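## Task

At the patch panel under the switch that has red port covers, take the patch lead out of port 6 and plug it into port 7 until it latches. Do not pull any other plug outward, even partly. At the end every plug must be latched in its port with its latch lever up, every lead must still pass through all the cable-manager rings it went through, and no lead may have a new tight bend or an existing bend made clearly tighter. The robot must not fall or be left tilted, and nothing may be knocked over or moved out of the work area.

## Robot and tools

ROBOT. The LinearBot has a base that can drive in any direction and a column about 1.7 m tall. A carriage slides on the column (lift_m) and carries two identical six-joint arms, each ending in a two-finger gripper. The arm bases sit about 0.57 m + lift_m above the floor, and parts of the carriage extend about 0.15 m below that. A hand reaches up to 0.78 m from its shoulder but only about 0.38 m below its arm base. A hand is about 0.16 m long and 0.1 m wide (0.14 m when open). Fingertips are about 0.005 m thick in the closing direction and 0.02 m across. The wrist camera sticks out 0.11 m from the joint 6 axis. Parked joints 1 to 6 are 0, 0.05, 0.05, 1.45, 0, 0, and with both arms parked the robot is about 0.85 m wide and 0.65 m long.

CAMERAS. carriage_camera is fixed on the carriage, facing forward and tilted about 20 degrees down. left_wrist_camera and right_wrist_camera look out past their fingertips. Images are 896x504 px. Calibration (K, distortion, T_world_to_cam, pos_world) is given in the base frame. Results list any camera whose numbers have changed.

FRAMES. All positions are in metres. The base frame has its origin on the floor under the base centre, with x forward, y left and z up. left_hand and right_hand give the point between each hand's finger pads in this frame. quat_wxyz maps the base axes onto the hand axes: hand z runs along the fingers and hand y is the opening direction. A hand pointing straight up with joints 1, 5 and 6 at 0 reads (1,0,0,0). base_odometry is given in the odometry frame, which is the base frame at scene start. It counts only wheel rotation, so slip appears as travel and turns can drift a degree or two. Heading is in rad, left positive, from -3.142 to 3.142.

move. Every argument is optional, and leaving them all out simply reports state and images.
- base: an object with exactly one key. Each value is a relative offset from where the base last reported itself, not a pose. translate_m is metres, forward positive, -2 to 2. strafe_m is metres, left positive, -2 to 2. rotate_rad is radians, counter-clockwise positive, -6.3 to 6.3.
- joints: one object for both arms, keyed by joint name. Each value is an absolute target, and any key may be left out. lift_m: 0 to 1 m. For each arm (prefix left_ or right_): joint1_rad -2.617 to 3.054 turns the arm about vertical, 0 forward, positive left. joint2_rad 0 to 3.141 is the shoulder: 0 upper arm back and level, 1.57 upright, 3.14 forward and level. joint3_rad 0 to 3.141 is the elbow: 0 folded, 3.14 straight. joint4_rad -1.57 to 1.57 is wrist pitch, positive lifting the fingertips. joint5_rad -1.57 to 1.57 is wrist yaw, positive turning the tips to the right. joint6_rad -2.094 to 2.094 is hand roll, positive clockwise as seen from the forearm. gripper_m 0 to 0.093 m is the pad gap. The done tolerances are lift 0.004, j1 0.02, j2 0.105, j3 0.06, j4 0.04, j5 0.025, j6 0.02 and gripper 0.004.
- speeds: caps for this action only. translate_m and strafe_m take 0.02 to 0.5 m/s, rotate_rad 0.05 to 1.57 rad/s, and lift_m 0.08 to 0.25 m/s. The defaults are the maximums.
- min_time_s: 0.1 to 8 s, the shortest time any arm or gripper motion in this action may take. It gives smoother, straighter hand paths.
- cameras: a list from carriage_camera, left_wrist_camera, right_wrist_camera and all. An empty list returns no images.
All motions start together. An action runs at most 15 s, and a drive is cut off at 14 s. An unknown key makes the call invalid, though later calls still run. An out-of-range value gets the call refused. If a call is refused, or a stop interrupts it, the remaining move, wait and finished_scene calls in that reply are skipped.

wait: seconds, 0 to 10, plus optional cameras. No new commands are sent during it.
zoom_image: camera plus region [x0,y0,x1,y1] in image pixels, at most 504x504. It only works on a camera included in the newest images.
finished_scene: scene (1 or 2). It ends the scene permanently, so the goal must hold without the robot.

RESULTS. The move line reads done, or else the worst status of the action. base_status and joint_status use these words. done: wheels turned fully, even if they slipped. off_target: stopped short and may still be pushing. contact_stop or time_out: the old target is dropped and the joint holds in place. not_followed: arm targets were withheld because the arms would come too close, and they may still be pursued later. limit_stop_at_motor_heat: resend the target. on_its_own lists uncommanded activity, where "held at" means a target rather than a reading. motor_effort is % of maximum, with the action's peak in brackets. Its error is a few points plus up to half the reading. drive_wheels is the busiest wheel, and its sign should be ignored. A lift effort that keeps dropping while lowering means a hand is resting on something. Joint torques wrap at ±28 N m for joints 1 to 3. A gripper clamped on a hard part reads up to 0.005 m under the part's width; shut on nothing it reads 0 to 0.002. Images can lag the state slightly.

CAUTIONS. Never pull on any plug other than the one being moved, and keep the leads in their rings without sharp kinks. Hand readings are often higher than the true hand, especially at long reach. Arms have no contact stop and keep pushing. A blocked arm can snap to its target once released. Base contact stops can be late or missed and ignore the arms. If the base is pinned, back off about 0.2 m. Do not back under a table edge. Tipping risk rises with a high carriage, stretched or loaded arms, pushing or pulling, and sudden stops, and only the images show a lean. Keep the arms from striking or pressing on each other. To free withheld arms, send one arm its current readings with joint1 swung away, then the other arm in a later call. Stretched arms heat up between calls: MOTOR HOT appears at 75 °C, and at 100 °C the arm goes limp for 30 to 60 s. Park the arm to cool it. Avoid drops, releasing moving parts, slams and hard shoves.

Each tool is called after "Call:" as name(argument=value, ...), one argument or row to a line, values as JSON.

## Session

Call:
move(
  cameras=["carriage_camera", "right_wrist_camera"],
)

Call:
zoom_image(
  camera="carriage_camera",
  region=[380, 180, 560, 320],
)

Scene clock: 0.00 s.
Joint torques (N m): no reading
base_odometry: x=+0.000 y=+0.000 heading=+0.000
base_status: not commanded
joint_positions: lift_m=+0.300 left_joint1_rad=-0.001 left_joint2_rad=+0.047 left_joint3_rad=+0.059 left_joint4_rad=+1.408 left_joint5_rad=-0.032 left_joint6_rad=+0.011 left_gripper_m=+0.09396 right_joint1_rad=-0.019 right_joint2_rad=+0.040 right_joint3_rad=+0.042 right_joint4_rad=+1.473 right_joint5_rad=-0.011 right_joint6_rad=+0.034 right_gripper_m=+0.09396
joint_status: not commanded
motor_effort: lift_m=+41 drive_wheels=+3
left_hand: x=+0.2665 y=+0.3201 z=+1.3270 quat_wxyz=(+0.997, -0.016, +0.075, +0.006) (m; base frame)
right_hand: x=+0.2540 y=-0.3131 z=+1.3244 quat_wxyz=(+0.999, -0.004, +0.048, +0.008) (m; base frame)
pictures: carriage_camera, right_wrist_camera
camera_calibration:
carriage_camera: T_world_to_cam=[[-0.0315153, -0.999315, -0.0193989, 0.0281253], [-0.335878, 0.0288684, -0.941463, 1.2904], [0.941378, -0.0231548, -0.336558, 0.296557], [0, 0, 0, 1]] pos_world=[0.15513, -0.00227894, 1.31521]
right_wrist_camera: T_world_to_cam=[[0.0139601, -0.999841, -0.0110924, -0.305026], [0.773209, 0.0178284, -0.6339, 0.65773], [0.633997, 0.000272536, 0.773335, -1.0588], [0, 0, 0, 1]] pos_world=[0.16697, -0.316415, 1.23236]

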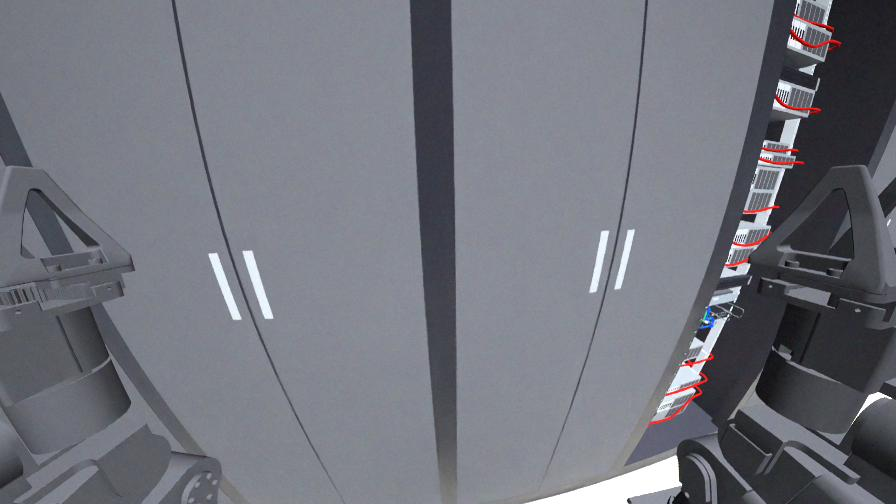

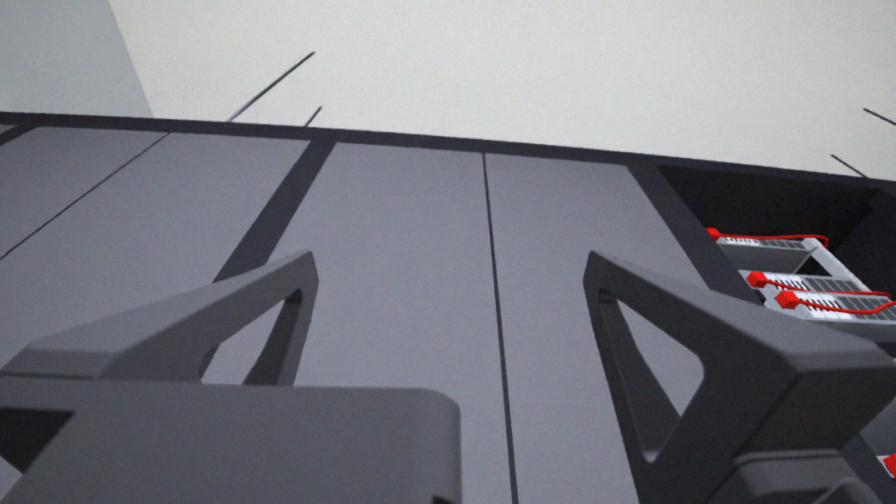

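Scaled by 2.800 from the camera's 896x504 image, which has a finer 1280x720 frame.

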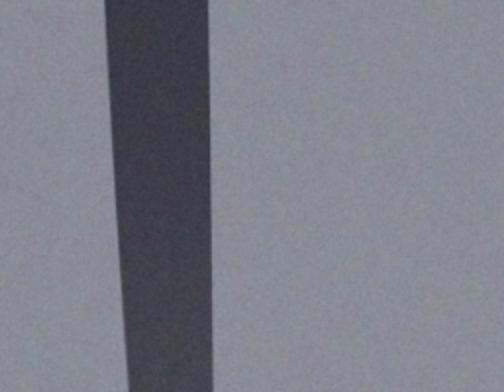

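Call:
move(
  base={"strafe_m": -0.62},
  joints={"lift_m": 0.1},
  cameras=["carriage_camera"],
)

Call:
zoom_image(
  camera="carriage_camera",
  region=[440, 160, 640, 320],
)

Scene clock: 37.07 s.
Joint torques (N m): left_arm=[0.09 3.73 6 -0.05 0.01 -0.15] | right_arm=[-0.14 3.02 5.45 -0.14 0.03 -0.11]
move: done
base_odometry: x=+0.001 y=-0.620 heading=+0.000
base_status: done
joint_positions: lift_m=+0.100 left_joint1_rad=-0.001 left_joint2_rad=+0.047 left_joint3_rad=+0.059 left_joint4_rad=+1.409 left_joint5_rad=-0.032 left_joint6_rad=+0.011 left_gripper_m=+0.09396 right_joint1_rad=-0.019 right_joint2_rad=+0.040 right_joint3_rad=+0.042 right_joint4_rad=+1.472 right_joint5_rad=-0.011 right_joint6_rad=+0.034 right_gripper_m=+0.09396
joint_status: all done
motor_effort: lift_m=+36(38) drive_wheels=+0(14)
left_hand: x=+0.2663 y=+0.3201 z=+1.1274 quat_wxyz=(+0.997, -0.016, +0.075, +0.006) (m; base frame)
right_hand: x=+0.2541 y=-0.3131 z=+1.1248 quat_wxyz=(+0.999, -0.004, +0.049, +0.008) (m; base frame)
pictures: carriage_camera
camera_calibration:
carriage_camera: T_world_to_cam=[[-0.0315153, -0.999315, -0.0193989, 0.0242534], [-0.335878, 0.0288684, -0.941463, 1.10248], [0.941378, -0.0231548, -0.336558, 0.229382], [0, 0, 0, 1]] pos_world=[0.15513, -0.00227894, 1.11562]

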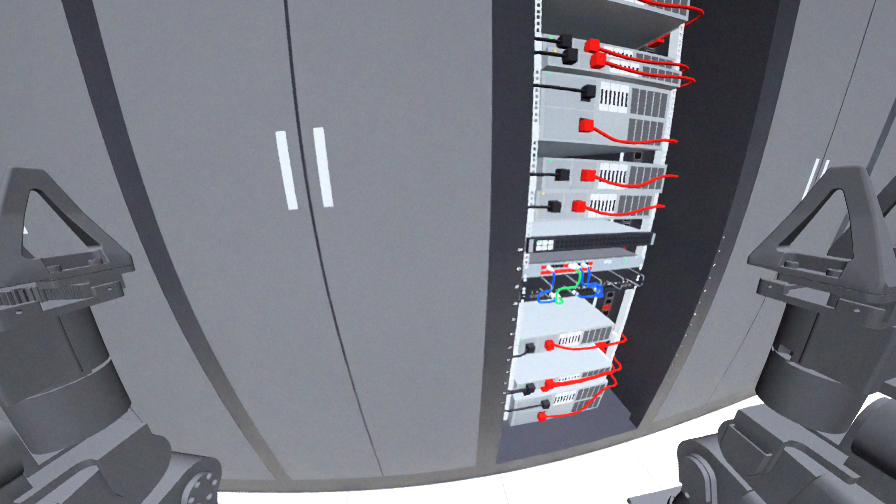

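Scaled by 2.520 from the camera's 896x504 image, which has a finer 1280x720 frame.

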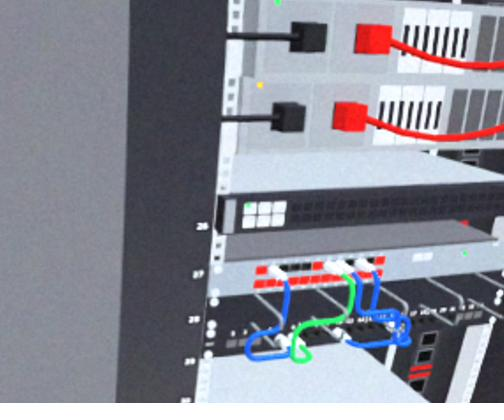

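Call:
move(
  base={"rotate_rad": 0.07},
  speeds={"rotate_rad": 0.3},
  joints={"lift_m": 0.03},
  cameras=[],
)

Call:
move(
  base={"strafe_m": -0.127},
  cameras=[],
)

Call:
move(
  base={"translate_m": -0.12},
  speeds={"translate_m": 0.1},
  cameras=["carriage_camera"],
)

Call:
zoom_image(
  camera="carriage_camera",
  region=[480, 200, 620, 300],
)

Scene clock: 160.33 s.
Joint torques (N m): left_arm=[0.03 3.78 5.94 -0.02 0 -0.15] | right_arm=[-0.17 3.11 5.29 -0.19 -0.03 -0.11]
move: done
base_odometry: x=+0.001 y=-0.620 heading=+0.069
base_status: done
joint_positions: lift_m=+0.030 left_joint1_rad=-0.001 left_joint2_rad=+0.047 left_joint3_rad=+0.059 left_joint4_rad=+1.407 left_joint5_rad=-0.032 left_joint6_rad=+0.011 left_gripper_m=+0.09396 right_joint1_rad=-0.019 right_joint2_rad=+0.040 right_joint3_rad=+0.042 right_joint4_rad=+1.472 right_joint5_rad=-0.011 right_joint6_rad=+0.034 right_gripper_m=+0.09396
joint_status: all done
motor_effort: lift_m=+37(37) drive_wheels=-3(10)
left_hand: x=+0.2667 y=+0.3201 z=+1.0573 quat_wxyz=(+0.997, -0.016, +0.076, +0.006) (m; base frame)
right_hand: x=+0.2541 y=-0.3131 z=+1.0547 quat_wxyz=(+0.999, -0.004, +0.049, +0.008) (m; base frame)
pictures: none
No camera images: "cameras" was empty.

Scene clock: 162.13 s.
Joint torques (N m): left_arm=[0.09 3.75 5.98 -0.02 0 -0.15] | right_arm=[-0.17 2.92 5.27 -0.16 0 -0.12]
move: done
base_odometry: x=+0.010 y=-0.747 heading=+0.071
base_status: done
joint_positions: lift_m=+0.030 left_joint1_rad=-0.001 left_joint2_rad=+0.047 left_joint3_rad=+0.059 left_joint4_rad=+1.407 left_joint5_rad=-0.032 left_joint6_rad=+0.011 left_gripper_m=+0.09396 right_joint1_rad=-0.019 right_joint2_rad=+0.040 right_joint3_rad=+0.042 right_joint4_rad=+1.473 right_joint5_rad=-0.011 right_joint6_rad=+0.034 right_gripper_m=+0.09396
joint_status: not commanded
motor_effort: lift_m=+37(37) drive_wheels=-9(19)
left_hand: x=+0.2668 y=+0.3201 z=+1.0573 quat_wxyz=(+0.997, -0.016, +0.076, +0.006) (m; base frame)
right_hand: x=+0.2539 y=-0.3131 z=+1.0547 quat_wxyz=(+0.999, -0.004, +0.048, +0.008) (m; base frame)
pictures: none
No camera images: "cameras" was empty.

Scene clock: 164.10 s.
Joint torques (N m): left_arm=[0.02 3.7 5.97 -0.03 0.01 -0.15] | right_arm=[-0.12 2.93 5.35 -0.2 0.01 -0.11]
move: done
base_odometry: x=-0.110 y=-0.756 heading=+0.071
base_status: done
joint_positions: lift_m=+0.030 left_joint1_rad=-0.001 left_joint2_rad=+0.047 left_joint3_rad=+0.059 left_joint4_rad=+1.407 left_joint5_rad=-0.032 left_joint6_rad=+0.011 left_gripper_m=+0.09396 right_joint1_rad=-0.019 right_joint2_rad=+0.040 right_joint3_rad=+0.042 right_joint4_rad=+1.471 right_joint5_rad=-0.011 right_joint6_rad=+0.034 right_gripper_m=+0.09396
joint_status: not commanded
motor_effort: lift_m=+37(37) drive_wheels=-1(11)
left_hand: x=+0.2668 y=+0.3201 z=+1.0573 quat_wxyz=(+0.997, -0.016, +0.076, +0.006) (m; base frame)
right_hand: x=+0.2542 y=-0.3131 z=+1.0547 quat_wxyz=(+0.999, -0.004, +0.049, +0.008) (m; base frame)
pictures: carriage_camera
camera_calibration:
carriage_camera: T_world_to_cam=[[-0.0315153, -0.999315, -0.0193989, 0.0228944], [-0.335878, 0.0288684, -0.941463, 1.03653], [0.941378, -0.0231548, -0.336558, 0.205805], [0, 0, 0, 1]] pos_world=[0.15513, -0.00227894, 1.04556]

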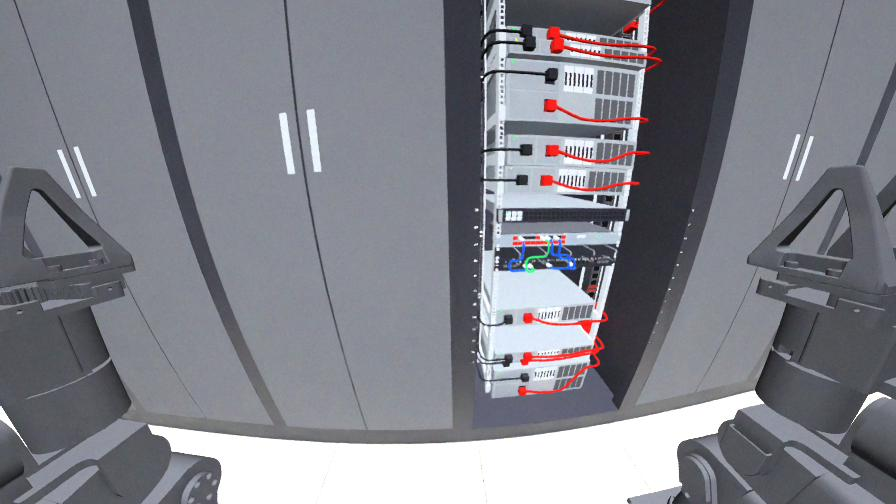

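Scaled by 3.600 from the camera's 896x504 image, which has a finer 1280x720 frame.

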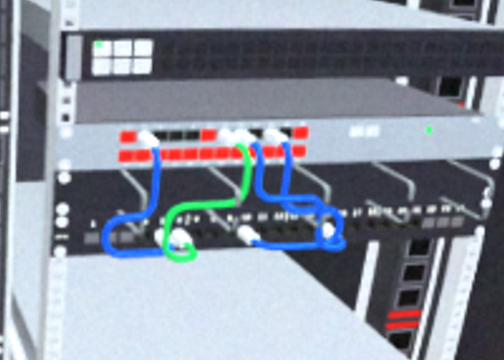

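Call:
move(
  joints={"right_joint1_rad": 0.0, "right_joint2_rad": 2.37, "right_joint3_rad": 1.05, "right_joint4_rad": 1.43, "right_joint5_rad": 0.0, "right_joint6_rad": 0.0, "right_gripper_m": 0.0195},
  min_time_s=4,
  cameras=["carriage_camera", "right_wrist_camera"],
)

Call:
zoom_image(
  camera="right_wrist_camera",
  region=[250, 60, 650, 285],
)

Scene clock: 190.30 s.
Joint torques (N m): left_arm=[0.01 3.77 6.01 -0.02 -0.01 -0.15] | right_arm=[0.65 -8.46 5.57 2.35 0.08 -0.23]
move: done
base_odometry: x=-0.110 y=-0.756 heading=+0.071
base_status: not commanded
joint_positions: lift_m=+0.030 left_joint1_rad=-0.001 left_joint2_rad=+0.047 left_joint3_rad=+0.059 left_joint4_rad=+1.407 left_joint5_rad=-0.032 left_joint6_rad=+0.011 left_gripper_m=+0.09396 right_joint1_rad=-0.008 right_joint2_rad=+2.350 right_joint3_rad=+1.032 right_joint4_rad=+1.436 right_joint5_rad=-0.008 right_joint6_rad=+0.008 right_gripper_m=+0.01961
joint_status: all done
motor_effort: lift_m=+37(37) drive_wheels=-1(2)
left_hand: x=+0.2668 y=+0.3201 z=+1.0573 quat_wxyz=(+0.997, -0.016, +0.076, +0.006) (m; base frame)
right_hand: x=+0.7980 y=-0.3181 z=+0.7333 quat_wxyz=(+0.747, +0.003, +0.664, +0.002) (m; base frame)
pictures: carriage_camera, right_wrist_camera
camera_calibration:
carriage_camera: T_world_to_cam=[[-0.0315153, -0.999315, -0.0193989, 0.0228944], [-0.335878, 0.0288684, -0.941463, 1.03653], [0.941378, -0.0231548, -0.336558, 0.205805], [0, 0, 0, 1]] pos_world=[0.15513, -0.00227894, 1.04556]
right_wrist_camera: T_world_to_cam=[[-0.0191477, -0.999772, -0.00943461, -0.298972], [-0.454593, 0.0171102, -0.890535, 1.03023], [0.890493, -0.0127628, -0.454817, -0.254895], [0, 0, 0, 1]] pos_world=[0.689595, -0.319784, 0.798708]

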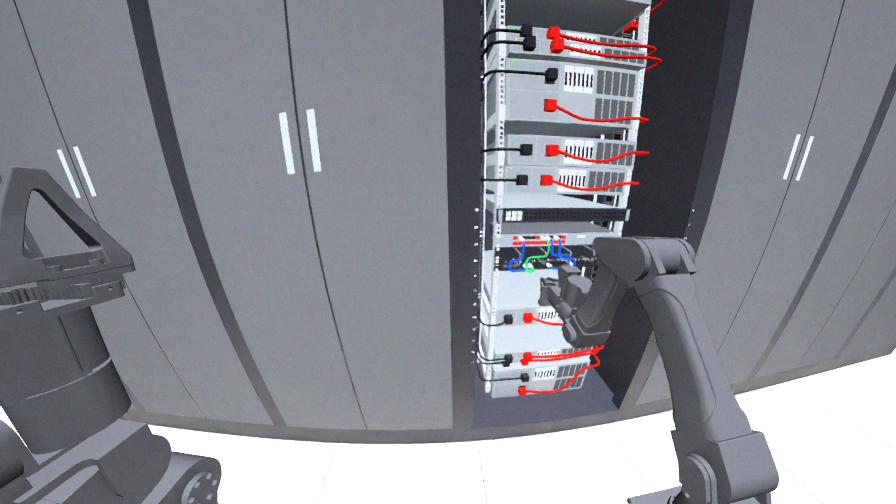

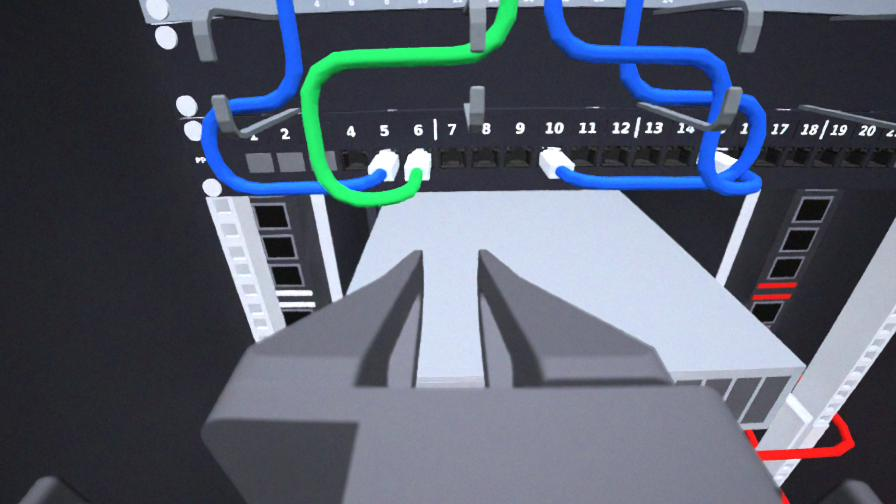

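Scaled by 1.260 from the camera's 896x504 image, which has a finer 1280x720 frame.

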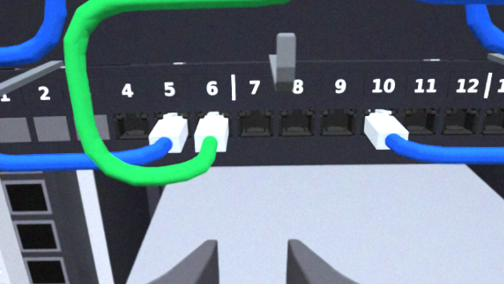

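Call:
move(
  joints={"lift_m": 0.044, "right_joint5_rad": -0.07, "right_joint6_rad": 1.58},
  min_time_s=2,
  cameras=["right_wrist_camera"],
)

Call:
zoom_image(
  camera="right_wrist_camera",
  region=[340, 0, 560, 300],
)

Scene clock: 315.57 s.
Joint torques (N m): left_arm=[-0.02 3.77 5.96 -0.02 0 -0.16] | right_arm=[0.66 -9.18 5.01 2.45 -0.09 -0.15]
move: done
base_odometry: x=-0.110 y=-0.756 heading=+0.071
base_status: not commanded
joint_positions: lift_m=+0.044 left_joint1_rad=-0.001 left_joint2_rad=+0.047 left_joint3_rad=+0.059 left_joint4_rad=+1.407 left_joint5_rad=-0.032 left_joint6_rad=+0.011 left_gripper_m=+0.09396 right_joint1_rad=-0.008 right_joint2_rad=+2.358 right_joint3_rad=+1.038 right_joint4_rad=+1.431 right_joint5_rad=-0.062 right_joint6_rad=+1.570 right_gripper_m=+0.01960
joint_status: all done
motor_effort: lift_m=+43(52) drive_wheels=-1(4)
left_hand: x=+0.2668 y=+0.3201 z=+1.0708 quat_wxyz=(+0.997, -0.016, +0.076, +0.006) (m; base frame)
right_hand: x=+0.7991 y=-0.3088 z=+0.7439 quat_wxyz=(+0.515, +0.457, +0.486, +0.539) (m; base frame)
pictures: right_wrist_camera
camera_calibration:
right_wrist_camera: T_world_to_cam=[[0.0923844, -0.00250964, -0.99572, 0.66296], [-0.596751, 0.800372, -0.0573848, 0.775734], [0.79709, 0.599499, 0.0724443, -0.379449], [0, 0, 0, 1]] pos_world=[0.704128, -0.391733, 0.732127]

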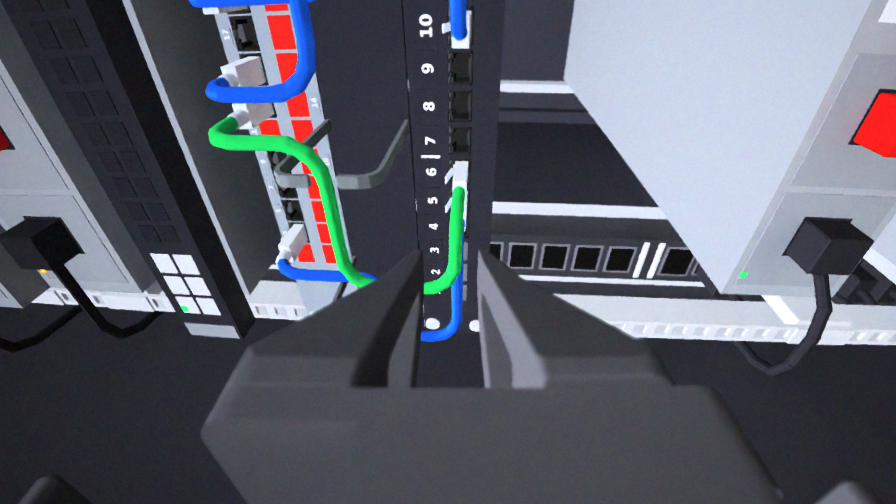

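Scaled by 1.680 from the camera's 896x504 image, which has a finer 1280x720 frame.

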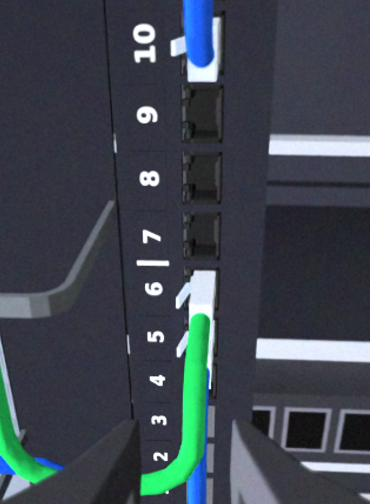

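Call:
zoom_image(
  camera="right_wrist_camera",
  region=[410, 30, 510, 230],
)

Scaled by 2.520 from the camera's 896x504 image, which has a finer 1280x720 frame.

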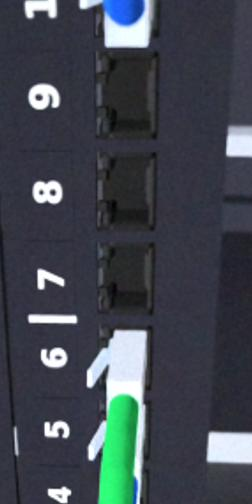

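Call:
move(
  base={"strafe_m": -0.007},
  speeds={"strafe_m": 0.05},
  cameras=[],
)

Call:
move(
  base={"translate_m": 0.048},
  speeds={"translate_m": 0.05},
  cameras=["right_wrist_camera"],
)

Call:
zoom_image(
  camera="right_wrist_camera",
  region=[380, 30, 520, 290],
)

Scene clock: 382.90 s.
Joint torques (N m): left_arm=[0.03 3.75 6.01 -0.02 0 -0.15] | right_arm=[0.59 -9.18 4.97 2.39 -0.1 -0.12]
move: done
base_odometry: x=-0.110 y=-0.762 heading=+0.071
base_status: done
joint_positions: lift_m=+0.044 left_joint1_rad=-0.001 left_joint2_rad=+0.047 left_joint3_rad=+0.059 left_joint4_rad=+1.407 left_joint5_rad=-0.032 left_joint6_rad=+0.011 left_gripper_m=+0.09396 right_joint1_rad=-0.005 right_joint2_rad=+2.358 right_joint3_rad=+1.038 right_joint4_rad=+1.431 right_joint5_rad=-0.063 right_joint6_rad=+1.572 right_gripper_m=+0.01960
joint_status: not commanded
motor_effort: lift_m=+42(43) drive_wheels=+4(6)
left_hand: x=+0.2668 y=+0.3201 z=+1.0708 quat_wxyz=(+0.997, -0.016, +0.076, +0.006) (m; base frame)
right_hand: x=+0.7991 y=-0.3066 z=+0.7437 quat_wxyz=(+0.513, +0.456, +0.486, +0.541) (m; base frame)
pictures: none
No camera images: "cameras" was empty.

Scene clock: 384.37 s.
Joint torques (N m): left_arm=[-0.01 3.73 6.02 -0.02 0 -0.15] | right_arm=[0.35 -9.16 5.16 2.43 -0.09 -0.15]
move: done
base_odometry: x=-0.062 y=-0.759 heading=+0.070
base_status: done
joint_positions: lift_m=+0.044 left_joint1_rad=-0.001 left_joint2_rad=+0.047 left_joint3_rad=+0.059 left_joint4_rad=+1.407 left_joint5_rad=-0.032 left_joint6_rad=+0.011 left_gripper_m=+0.09396 right_joint1_rad=-0.005 right_joint2_rad=+2.358 right_joint3_rad=+1.038 right_joint4_rad=+1.429 right_joint5_rad=-0.063 right_joint6_rad=+1.573 right_gripper_m=+0.01960
joint_status: not commanded
motor_effort: lift_m=+43(43) drive_wheels=+9(10)
left_hand: x=+0.2667 y=+0.3201 z=+1.0708 quat_wxyz=(+0.997, -0.016, +0.076, +0.006) (m; base frame)
right_hand: x=+0.7991 y=-0.3066 z=+0.7434 quat_wxyz=(+0.512, +0.457, +0.487, +0.541) (m; base frame)
pictures: right_wrist_camera
camera_calibration:
right_wrist_camera: T_world_to_cam=[[0.0903631, 0.0000723123, -0.995909, 0.665046], [-0.601021, 0.797374, -0.0544754, 0.77427], [0.794108, 0.603485, 0.0720967, -0.376892], [0, 0, 0, 1]] pos_world=[0.70455, -0.389982, 0.731677]

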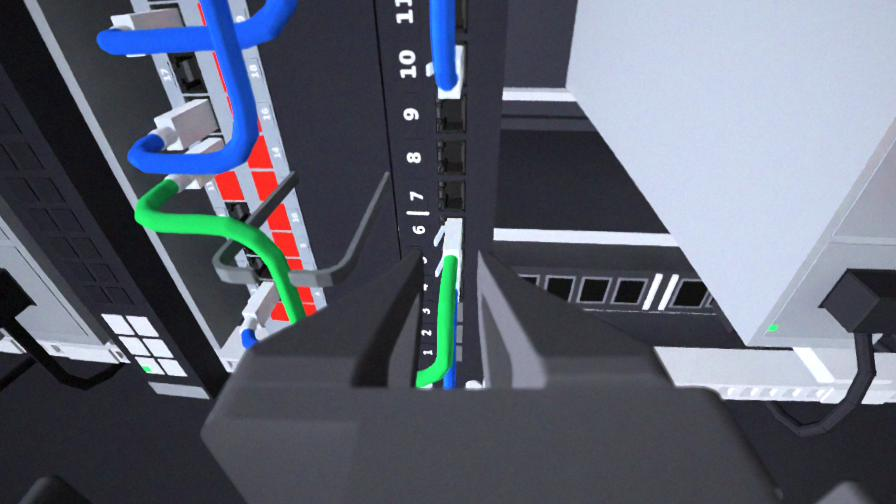

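Scaled by 1.938 from the camera's 896x504 image, which has a finer 1280x720 frame.

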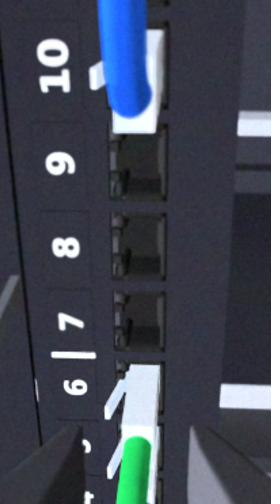

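Call:
zoom_image(
  camera="right_wrist_camera",
  region=[410, 90, 490, 270],
)

Scaled by 2.800 from the camera's 896x504 image, which has a finer 1280x720 frame.

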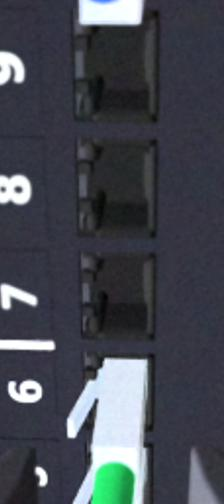

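Call:
move(
  base={"strafe_m": 0.009},
  joints={"lift_m": 0.0475},
  speeds={"strafe_m": 0.05},
  cameras=[],
)

Call:
move(
  base={"translate_m": 0.024},
  speeds={"translate_m": 0.04},
  cameras=["right_wrist_camera"],
)

Call:
zoom_image(
  camera="right_wrist_camera",
  region=[400, 90, 500, 290],
)

Scene clock: 440.63 s.
Joint torques (N m): left_arm=[0.01 3.77 6 -0.03 0.01 -0.16] | right_arm=[-0.08 -9.26 4.98 2.44 -0.09 -0.11]
move: done
base_odometry: x=-0.063 y=-0.750 heading=+0.070
base_status: done
joint_positions: lift_m=+0.047 left_joint1_rad=-0.001 left_joint2_rad=+0.047 left_joint3_rad=+0.059 left_joint4_rad=+1.408 left_joint5_rad=-0.032 left_joint6_rad=+0.011 left_gripper_m=+0.09396 right_joint1_rad=-0.002 right_joint2_rad=+2.359 right_joint3_rad=+1.039 right_joint4_rad=+1.429 right_joint5_rad=-0.064 right_joint6_rad=+1.573 right_gripper_m=+0.01960
joint_status: all done
motor_effort: lift_m=+43(51) drive_wheels=+11(11)
left_hand: x=+0.2666 y=+0.3201 z=+1.0742 quat_wxyz=(+0.997, -0.016, +0.076, +0.006) (m; base frame)
right_hand: x=+0.7993 y=-0.3049 z=+0.7465 quat_wxyz=(+0.511, +0.456, +0.488, +0.541) (m; base frame)
pictures: none
No camera images: "cameras" was empty.

Scene clock: 441.70 s.
Joint torques (N m): left_arm=[-0.01 3.73 5.96 -0.05 0 -0.15] | right_arm=[-0.1 -9.22 5.04 2.47 -0.08 -0.14]
move: done
base_odometry: x=-0.039 y=-0.749 heading=+0.069
base_status: done
joint_positions: lift_m=+0.047 left_joint1_rad=-0.001 left_joint2_rad=+0.047 left_joint3_rad=+0.059 left_joint4_rad=+1.409 left_joint5_rad=-0.032 left_joint6_rad=+0.011 left_gripper_m=+0.09396 right_joint1_rad=-0.002 right_joint2_rad=+2.359 right_joint3_rad=+1.039 right_joint4_rad=+1.429 right_joint5_rad=-0.064 right_joint6_rad=+1.573 right_gripper_m=+0.01960
joint_status: not commanded
motor_effort: lift_m=+43(43) drive_wheels=-8(17)
left_hand: x=+0.2662 y=+0.3201 z=+1.0743 quat_wxyz=(+0.997, -0.016, +0.075, +0.006) (m; base frame)
right_hand: x=+0.7993 y=-0.3049 z=+0.7463 quat_wxyz=(+0.511, +0.456, +0.488, +0.541) (m; base frame)
pictures: right_wrist_camera
camera_calibration:
right_wrist_camera: T_world_to_cam=[[0.0892221, 0.000294138, -0.996012, 0.668964], [-0.604115, 0.795073, -0.0538815, 0.77446], [0.791886, 0.606513, 0.0711158, -0.374804], [0, 0, 0, 1]] pos_world=[0.704979, -0.388625, 0.73468]

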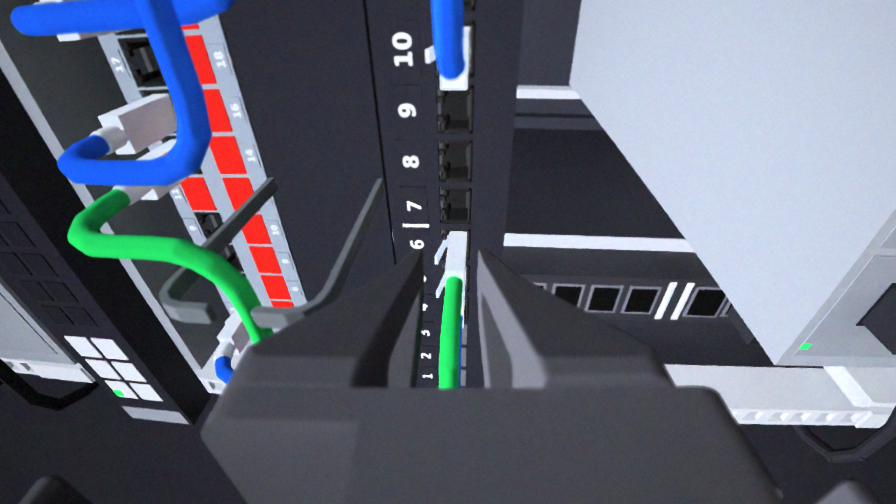

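Scaled by 2.520 from the camera's 896x504 image, which has a finer 1280x720 frame.

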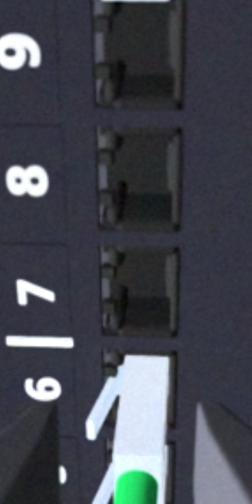

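Call:
move(
  base={"translate_m": 0.018},
  joints={"right_gripper_m": 0.018},
  speeds={"translate_m": 0.02},
  cameras=["right_wrist_camera"],
)

Call:
zoom_image(
  camera="right_wrist_camera",
  region=[400, 90, 500, 290],
)

Scene clock: 469.13 s.
Joint torques (N m): left_arm=[0.01 3.69 5.94 -0.04 0.01 -0.15] | right_arm=[-0.05 -9.22 4.97 2.45 -0.06 -0.11]
move: done
base_odometry: x=-0.021 y=-0.748 heading=+0.068
base_status: done
joint_positions: lift_m=+0.047 left_joint1_rad=-0.001 left_joint2_rad=+0.047 left_joint3_rad=+0.059 left_joint4_rad=+1.409 left_joint5_rad=-0.032 left_joint6_rad=+0.011 left_gripper_m=+0.09396 right_joint1_rad=-0.002 right_joint2_rad=+2.359 right_joint3_rad=+1.039 right_joint4_rad=+1.429 right_joint5_rad=-0.064 right_joint6_rad=+1.573 right_gripper_m=+0.01811
joint_status: all done
motor_effort: lift_m=+43(43) drive_wheels=-7(15)
left_hand: x=+0.2662 y=+0.3201 z=+1.0743 quat_wxyz=(+0.997, -0.016, +0.075, +0.006) (m; base frame)
right_hand: x=+0.7993 y=-0.3049 z=+0.7463 quat_wxyz=(+0.511, +0.456, +0.488, +0.541) (m; base frame)
pictures: right_wrist_camera
camera_calibration:
right_wrist_camera: T_world_to_cam=[[0.0892221, 0.000294138, -0.996012, 0.668964], [-0.604115, 0.795073, -0.0538815, 0.77446], [0.791886, 0.606513, 0.0711158, -0.374804], [0, 0, 0, 1]] pos_world=[0.704979, -0.388625, 0.73468]

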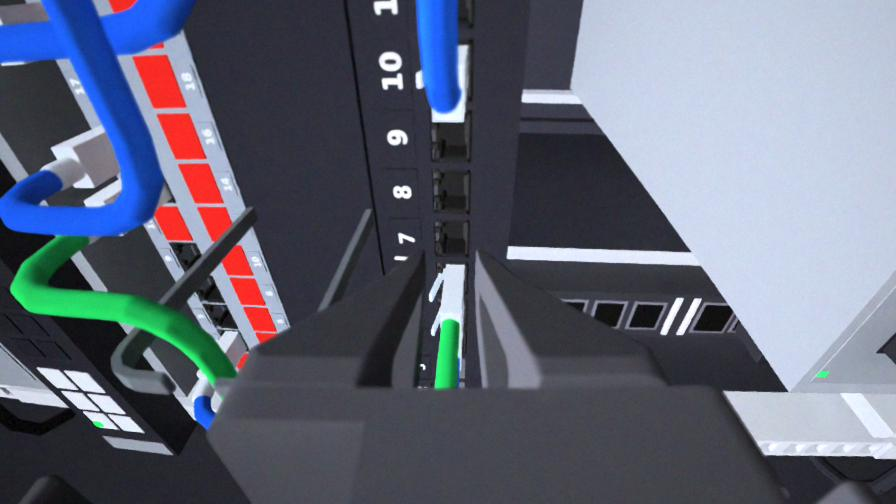

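Scaled by 2.520 from the camera's 896x504 image, which has a finer 1280x720 frame.

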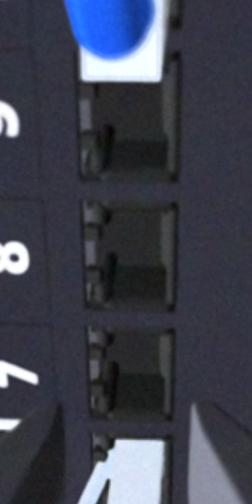

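Call:
move(
  base={"translate_m": 0.003},
  speeds={"translate_m": 0.02},
  cameras=[],
)

Call:
move(
  joints={"right_gripper_m": 0.0125},
  min_time_s=1,
  cameras=["right_wrist_camera"],
)

Call:
zoom_image(
  camera="right_wrist_camera",
  region=[400, 150, 500, 350],
)

Scene clock: 534.00 s.
Joint torques (N m): left_arm=[0.03 3.69 6.01 -0.05 0 -0.16] | right_arm=[0.13 -9.09 5.2 2.48 -0.09 -0.12]
move: done
base_odometry: x=-0.018 y=-0.749 heading=+0.067
base_status: done
joint_positions: lift_m=+0.047 left_joint1_rad=-0.001 left_joint2_rad=+0.047 left_joint3_rad=+0.059 left_joint4_rad=+1.409 left_joint5_rad=-0.033 left_joint6_rad=+0.011 left_gripper_m=+0.09396 right_joint1_rad=-0.002 right_joint2_rad=+2.359 right_joint3_rad=+1.039 right_joint4_rad=+1.429 right_joint5_rad=-0.064 right_joint6_rad=+1.573 right_gripper_m=+0.01811
joint_status: not commanded
motor_effort: lift_m=+43(43) drive_wheels=-5(15)
left_hand: x=+0.2662 y=+0.3201 z=+1.0743 quat_wxyz=(+0.997, -0.016, +0.075, +0.006) (m; base frame)
right_hand: x=+0.7993 y=-0.3049 z=+0.7463 quat_wxyz=(+0.511, +0.456, +0.488, +0.541) (m; base frame)
pictures: none
No camera images: "cameras" was empty.

Scene clock: 535.30 s.
Joint torques (N m): left_arm=[0.02 3.73 5.96 -0.05 0.01 -0.16] | right_arm=[0.03 -9.25 4.98 2.46 -0.09 -0.15]
move: done
base_odometry: x=-0.018 y=-0.749 heading=+0.067
base_status: not commanded
joint_positions: lift_m=+0.047 left_joint1_rad=-0.001 left_joint2_rad=+0.047 left_joint3_rad=+0.059 left_joint4_rad=+1.409 left_joint5_rad=-0.033 left_joint6_rad=+0.011 left_gripper_m=+0.09396 right_joint1_rad=-0.002 right_joint2_rad=+2.359 right_joint3_rad=+1.039 right_joint4_rad=+1.429 right_joint5_rad=-0.064 right_joint6_rad=+1.573 right_gripper_m=+0.01261
joint_status: all done
motor_effort: lift_m=+43(43) drive_wheels=-6(8)
left_hand: x=+0.2662 y=+0.3201 z=+1.0743 quat_wxyz=(+0.997, -0.016, +0.075, +0.006) (m; base frame)
right_hand: x=+0.7993 y=-0.3049 z=+0.7463 quat_wxyz=(+0.511, +0.456, +0.488, +0.541) (m; base frame)
pictures: right_wrist_camera
camera_calibration:
right_wrist_camera: T_world_to_cam=[[0.0892221, 0.000294138, -0.996012, 0.668964], [-0.604115, 0.795073, -0.0538815, 0.77446], [0.791886, 0.606513, 0.0711158, -0.374804], [0, 0, 0, 1]] pos_world=[0.704979, -0.388625, 0.73468]

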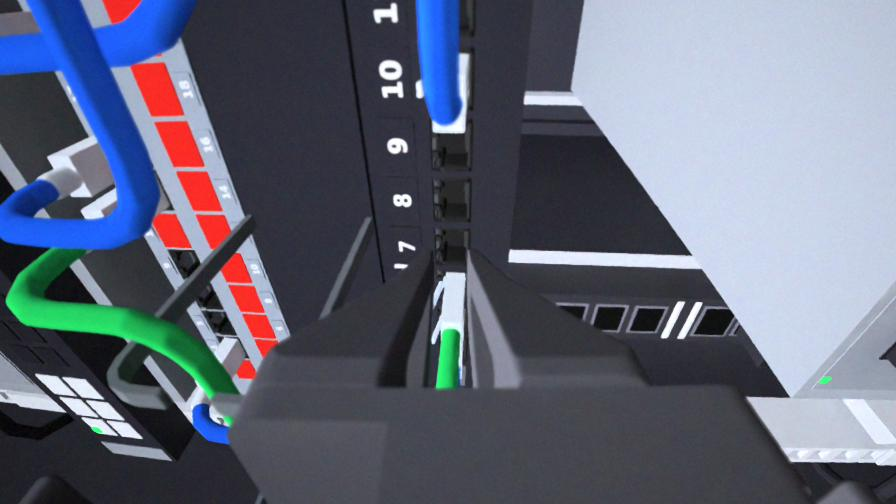

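Scaled by 2.520 from the camera's 896x504 image, which has a finer 1280x720 frame.

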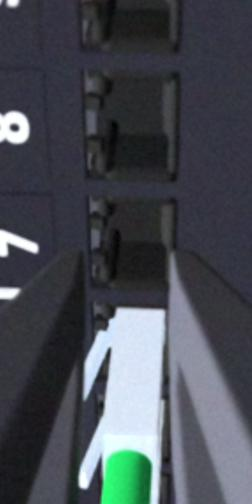

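Call:
move(
  joints={"right_gripper_m": 0.0165},
  cameras=[],
)

Call:
move(
  base={"strafe_m": 0.006},
  speeds={"strafe_m": 0.02},
  cameras=[],
)

Call:
move(
  joints={"right_gripper_m": 0.0125},
  min_time_s=0.8,
  cameras=["right_wrist_camera"],
)

Call:
zoom_image(
  camera="right_wrist_camera",
  region=[400, 150, 500, 350],
)

Scene clock: 557.97 s.
Joint torques (N m): left_arm=[0.08 3.73 6 -0.04 0.01 -0.15] | right_arm=[0.02 -9.25 5.19 2.44 -0.07 -0.15]
move: done
base_odometry: x=-0.018 y=-0.749 heading=+0.067
base_status: not commanded
joint_positions: lift_m=+0.047 left_joint1_rad=-0.001 left_joint2_rad=+0.047 left_joint3_rad=+0.059 left_joint4_rad=+1.409 left_joint5_rad=-0.033 left_joint6_rad=+0.011 left_gripper_m=+0.09396 right_joint1_rad=-0.002 right_joint2_rad=+2.359 right_joint3_rad=+1.039 right_joint4_rad=+1.429 right_joint5_rad=-0.064 right_joint6_rad=+1.573 right_gripper_m=+0.01639
joint_status: all done
motor_effort: lift_m=+43(43) drive_wheels=-6(7)
left_hand: x=+0.2662 y=+0.3201 z=+1.0743 quat_wxyz=(+0.997, -0.016, +0.075, +0.006) (m; base frame)
right_hand: x=+0.7993 y=-0.3049 z=+0.7463 quat_wxyz=(+0.511, +0.456, +0.488, +0.541) (m; base frame)
pictures: none
No camera images: "cameras" was empty.

Scene clock: 558.67 s.
Joint torques (N m): left_arm=[0.06 3.71 5.98 -0.04 0 -0.16] | right_arm=[-0.02 -9.11 5.12 2.45 -0.02 -0.13]
move: done
base_odometry: x=-0.019 y=-0.743 heading=+0.066
base_status: done
joint_positions: lift_m=+0.047 left_joint1_rad=-0.001 left_joint2_rad=+0.047 left_joint3_rad=+0.059 left_joint4_rad=+1.409 left_joint5_rad=-0.033 left_joint6_rad=+0.011 left_gripper_m=+0.09396 right_joint1_rad=-0.002 right_joint2_rad=+2.359 right_joint3_rad=+1.039 right_joint4_rad=+1.429 right_joint5_rad=-0.065 right_joint6_rad=+1.573 right_gripper_m=+0.01639
joint_status: not commanded
motor_effort: lift_m=+43(44) drive_wheels=+7(10)
left_hand: x=+0.2663 y=+0.3201 z=+1.0743 quat_wxyz=(+0.997, -0.016, +0.075, +0.006) (m; base frame)
right_hand: x=+0.7993 y=-0.3046 z=+0.7463 quat_wxyz=(+0.511, +0.456, +0.488, +0.541) (m; base frame)
pictures: none
No camera images: "cameras" was empty.

Scene clock: 559.73 s.
Joint torques (N m): left_arm=[0.05 3.73 6 -0.03 0 -0.14] | right_arm=[0.02 -9.33 5.04 2.47 -0.11 -0.12]
move: done
base_odometry: x=-0.019 y=-0.743 heading=+0.066
base_status: not commanded
joint_positions: lift_m=+0.047 left_joint1_rad=-0.001 left_joint2_rad=+0.047 left_joint3_rad=+0.059 left_joint4_rad=+1.409 left_joint5_rad=-0.033 left_joint6_rad=+0.011 left_gripper_m=+0.09396 right_joint1_rad=-0.002 right_joint2_rad=+2.359 right_joint3_rad=+1.039 right_joint4_rad=+1.429 right_joint5_rad=-0.065 right_joint6_rad=+1.573 right_gripper_m=+0.01261
joint_status: all done
motor_effort: lift_m=+43(43) drive_wheels=+8(8)
left_hand: x=+0.2663 y=+0.3201 z=+1.0743 quat_wxyz=(+0.997, -0.016, +0.075, +0.006) (m; base frame)
right_hand: x=+0.7993 y=-0.3046 z=+0.7463 quat_wxyz=(+0.511, +0.456, +0.488, +0.541) (m; base frame)
pictures: right_wrist_camera
camera_calibration:
right_wrist_camera: T_world_to_cam=[[0.0892218, 0.000320773, -0.996012, 0.668973], [-0.60472, 0.794611, -0.0539143, 0.774597], [0.791425, 0.607119, 0.0710906, -0.374398], [0, 0, 0, 1]] pos_world=[0.705035, -0.388414, 0.734683]

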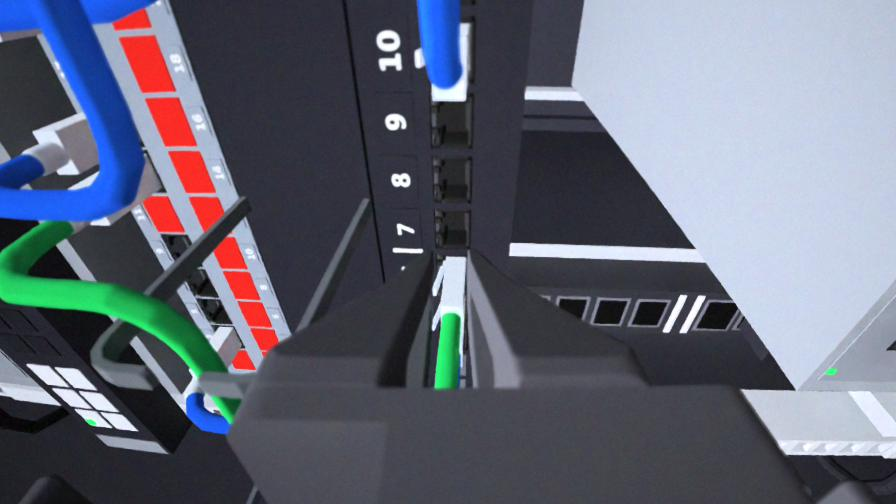

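Scaled by 2.520 from the camera's 896x504 image, which has a finer 1280x720 frame.

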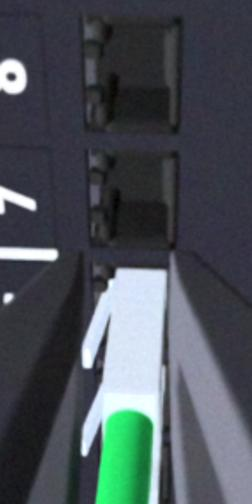

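Call:
move(
  base={"translate_m": 0.002},
  speeds={"translate_m": 0.02},
  cameras=[],
)

Call:
move(
  joints={"right_gripper_m": 0.0075},
  min_time_s=1,
  cameras=["right_wrist_camera"],
)

Call:
zoom_image(
  camera="right_wrist_camera",
  region=[400, 150, 500, 350],
)

Scene clock: 577.00 s.
Joint torques (N m): left_arm=[0.08 3.74 5.98 -0.03 0 -0.16] | right_arm=[-0.12 -9.2 5.34 2.35 -0.01 -0.14]
move: done
base_odometry: x=-0.017 y=-0.743 heading=+0.065
base_status: done
joint_positions: lift_m=+0.047 left_joint1_rad=-0.001 left_joint2_rad=+0.047 left_joint3_rad=+0.059 left_joint4_rad=+1.408 left_joint5_rad=-0.033 left_joint6_rad=+0.011 left_gripper_m=+0.09396 right_joint1_rad=-0.002 right_joint2_rad=+2.359 right_joint3_rad=+1.035 right_joint4_rad=+1.437 right_joint5_rad=-0.069 right_joint6_rad=+1.573 right_gripper_m=+0.01260
joint_status: not commanded
motor_effort: lift_m=+43(43) drive_wheels=+5(12)
left_hand: x=+0.2664 y=+0.3201 z=+1.0742 quat_wxyz=(+0.997, -0.016, +0.075, +0.006) (m; base frame)
right_hand: x=+0.7982 y=-0.3037 z=+0.7471 quat_wxyz=(+0.511, +0.453, +0.488, +0.544) (m; base frame)
pictures: none
No camera images: "cameras" was empty.

Scene clock: 578.27 s.
Joint torques (N m): left_arm=[0.03 3.73 5.97 -0.02 0.02 -0.14] | right_arm=[0.06 -9.26 5.24 2.4 -0.07 -0.14]
move: done
base_odometry: x=-0.017 y=-0.743 heading=+0.065
base_status: not commanded
joint_positions: lift_m=+0.047 left_joint1_rad=-0.001 left_joint2_rad=+0.047 left_joint3_rad=+0.059 left_joint4_rad=+1.408 left_joint5_rad=-0.033 left_joint6_rad=+0.011 left_gripper_m=+0.09396 right_joint1_rad=-0.002 right_joint2_rad=+2.359 right_joint3_rad=+1.035 right_joint4_rad=+1.431 right_joint5_rad=-0.069 right_joint6_rad=+1.575 right_gripper_m=+0.00791
joint_status: all done
motor_effort: lift_m=+43(43) drive_wheels=+6(7)
left_hand: x=+0.2664 y=+0.3201 z=+1.0742 quat_wxyz=(+0.997, -0.016, +0.075, +0.006) (m; base frame)
right_hand: x=+0.7984 y=-0.3037 z=+0.7454 quat_wxyz=(+0.509, +0.456, +0.489, +0.543) (m; base frame)
pictures: right_wrist_camera
camera_calibration:
right_wrist_camera: T_world_to_cam=[[0.0871412, 0.00294771, -0.996192, 0.670722], [-0.608368, 0.792023, -0.050873, 0.773202], [0.788857, 0.610484, 0.0708111, -0.370912], [0, 0, 0, 1]] pos_world=[0.70454, -0.387935, 0.733768]

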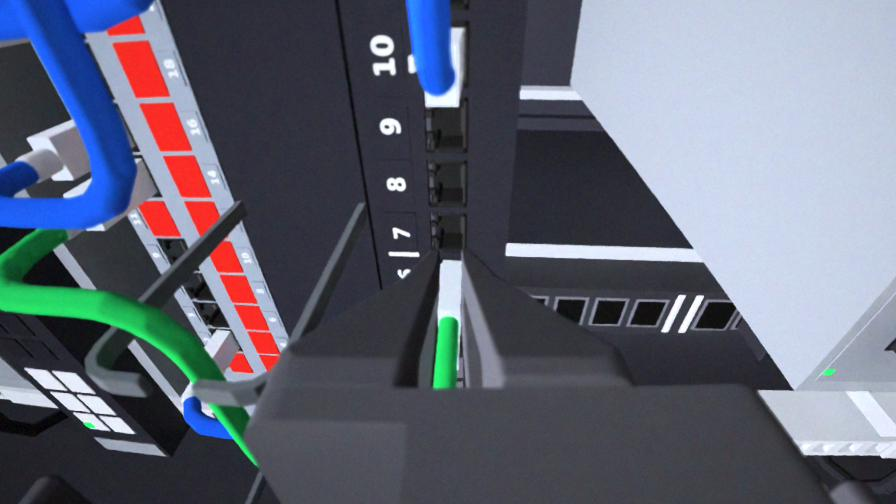

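Scaled by 2.520 from the camera's 896x504 image, which has a finer 1280x720 frame.

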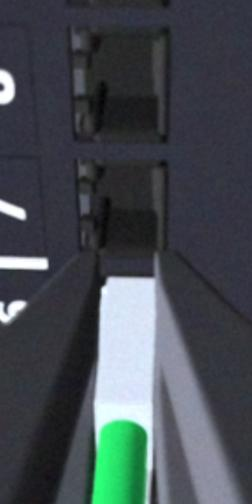

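Call:
move(
  joints={"right_gripper_m": 0.002},
  min_time_s=1,
  cameras=["right_wrist_camera"],
)

Call:
zoom_image(
  camera="right_wrist_camera",
  region=[400, 150, 500, 350],
)

Scene clock: 585.47 s.
Joint torques (N m): left_arm=[0.09 3.73 6 -0.05 0.01 -0.15] | right_arm=[-0.08 -9.42 5.16 2.45 -0.03 -0.17]
move: off_target
base_odometry: x=-0.017 y=-0.743 heading=+0.065
base_status: not commanded
joint_positions: lift_m=+0.047 left_joint1_rad=-0.001 left_joint2_rad=+0.047 left_joint3_rad=+0.059 left_joint4_rad=+1.408 left_joint5_rad=-0.033 left_joint6_rad=+0.011 left_gripper_m=+0.09396 right_joint1_rad=-0.002 right_joint2_rad=+2.359 right_joint3_rad=+1.035 right_joint4_rad=+1.430 right_joint5_rad=-0.069 right_joint6_rad=+1.576 right_gripper_m=+0.00667
joint_status: right_gripper_m off_target (ended at +0.00668, target +0.00200)
motor_effort: lift_m=+43(43) drive_wheels=+5(7)
left_hand: x=+0.2664 y=+0.3201 z=+1.0742 quat_wxyz=(+0.997, -0.016, +0.075, +0.006) (m; base frame)
right_hand: x=+0.7984 y=-0.3037 z=+0.7453 quat_wxyz=(+0.508, +0.456, +0.489, +0.543) (m; base frame)
pictures: right_wrist_camera
camera_calibration:
right_wrist_camera: T_world_to_cam=[[0.0867099, 0.00370942, -0.996227, 0.67123], [-0.608454, 0.792012, -0.0500098, 0.772625], [0.788838, 0.610494, 0.0709323, -0.370986], [0, 0, 0, 1]] pos_world=[0.704552, -0.387933, 0.733651]

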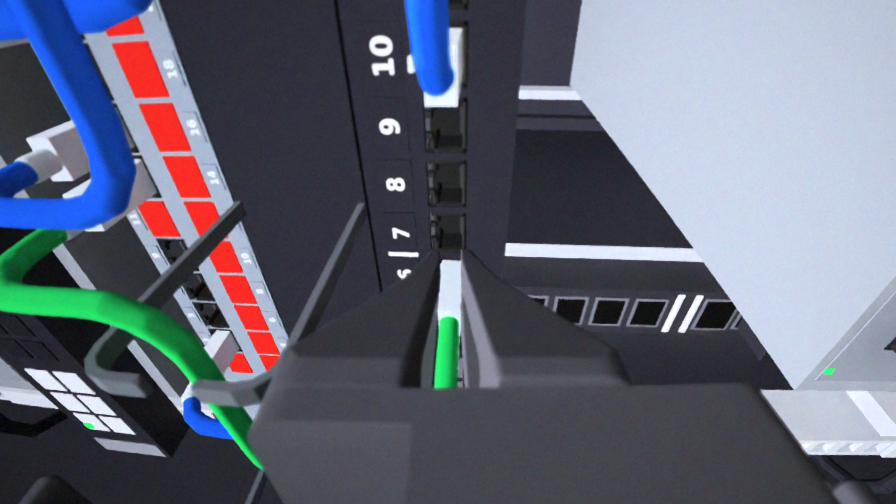

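Scaled by 2.520 from the camera's 896x504 image, which has a finer 1280x720 frame.

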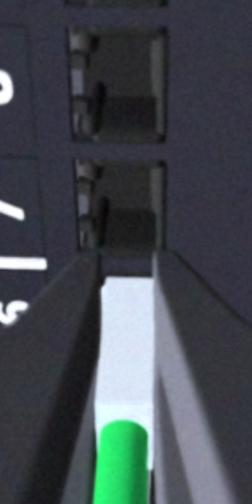

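Call:
zoom_image(
  camera="right_wrist_camera",
  region=[400, 90, 500, 260],
)

Scaled by 2.965 from the camera's 896x504 image, which has a finer 1280x720 frame.

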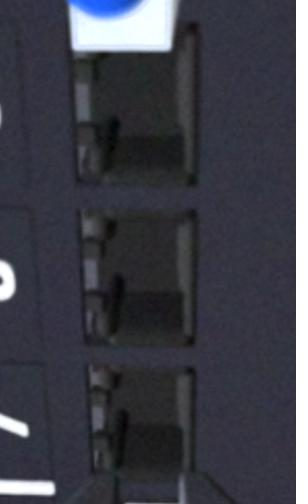

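Call:
move(
  base={"translate_m": -0.01},
  speeds={"translate_m": 0.02},
  cameras=["right_wrist_camera"],
)

Call:
zoom_image(
  camera="right_wrist_camera",
  region=[400, 100, 500, 350],
)

Scene clock: 620.97 s.
Joint torques (N m): left_arm=[0.06 3.77 5.89 -0.03 0.01 -0.16] | right_arm=[-0.06 -9.24 4.51 2.61 -0.05 -0.15]
move: done
base_odometry: x=-0.027 y=-0.744 heading=+0.064
base_status: done
joint_positions: lift_m=+0.047 left_joint1_rad=-0.001 left_joint2_rad=+0.047 left_joint3_rad=+0.059 left_joint4_rad=+1.408 left_joint5_rad=-0.033 left_joint6_rad=+0.011 left_gripper_m=+0.09396 right_joint1_rad=-0.002 right_joint2_rad=+2.359 right_joint3_rad=+1.046 right_joint4_rad=+1.414 right_joint5_rad=-0.068 right_joint6_rad=+1.576 right_gripper_m=+0.00665
joint_status: not commanded
motor_effort: lift_m=+43(43) drive_wheels=-4(8)
left_hand: x=+0.2665 y=+0.3201 z=+1.0742 quat_wxyz=(+0.997, -0.016, +0.075, +0.006) (m; base frame)
right_hand: x=+0.8010 y=-0.3039 z=+0.7453 quat_wxyz=(+0.507, +0.458, +0.490, +0.541) (m; base frame)
pictures: right_wrist_camera
camera_calibration:
right_wrist_camera: T_world_to_cam=[[0.0813926, 0.00374056, -0.996675, 0.675586], [-0.60781, 0.79271, -0.0466612, 0.771518], [0.7899, 0.609587, 0.0667943, -0.370894], [0, 0, 0, 1]] pos_world=[0.706918, -0.388025, 0.734114]

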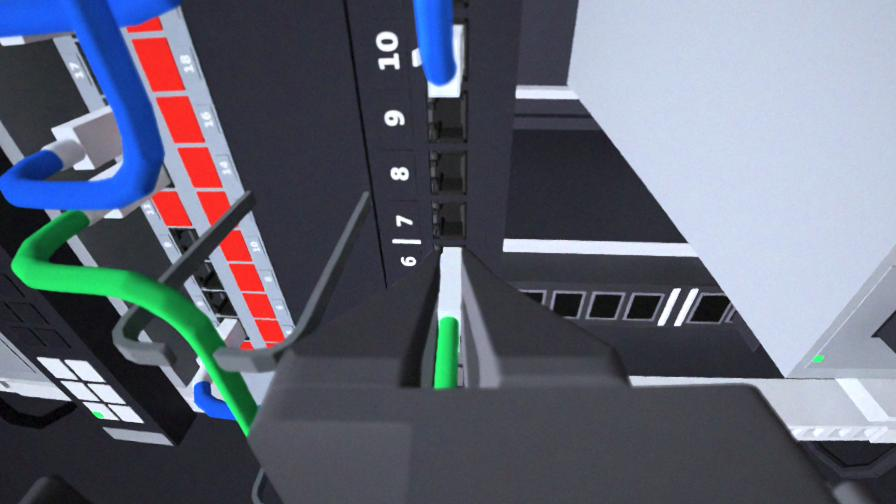

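Scaled by 2.016 from the camera's 896x504 image, which has a finer 1280x720 frame.

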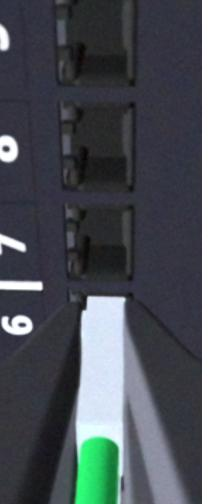

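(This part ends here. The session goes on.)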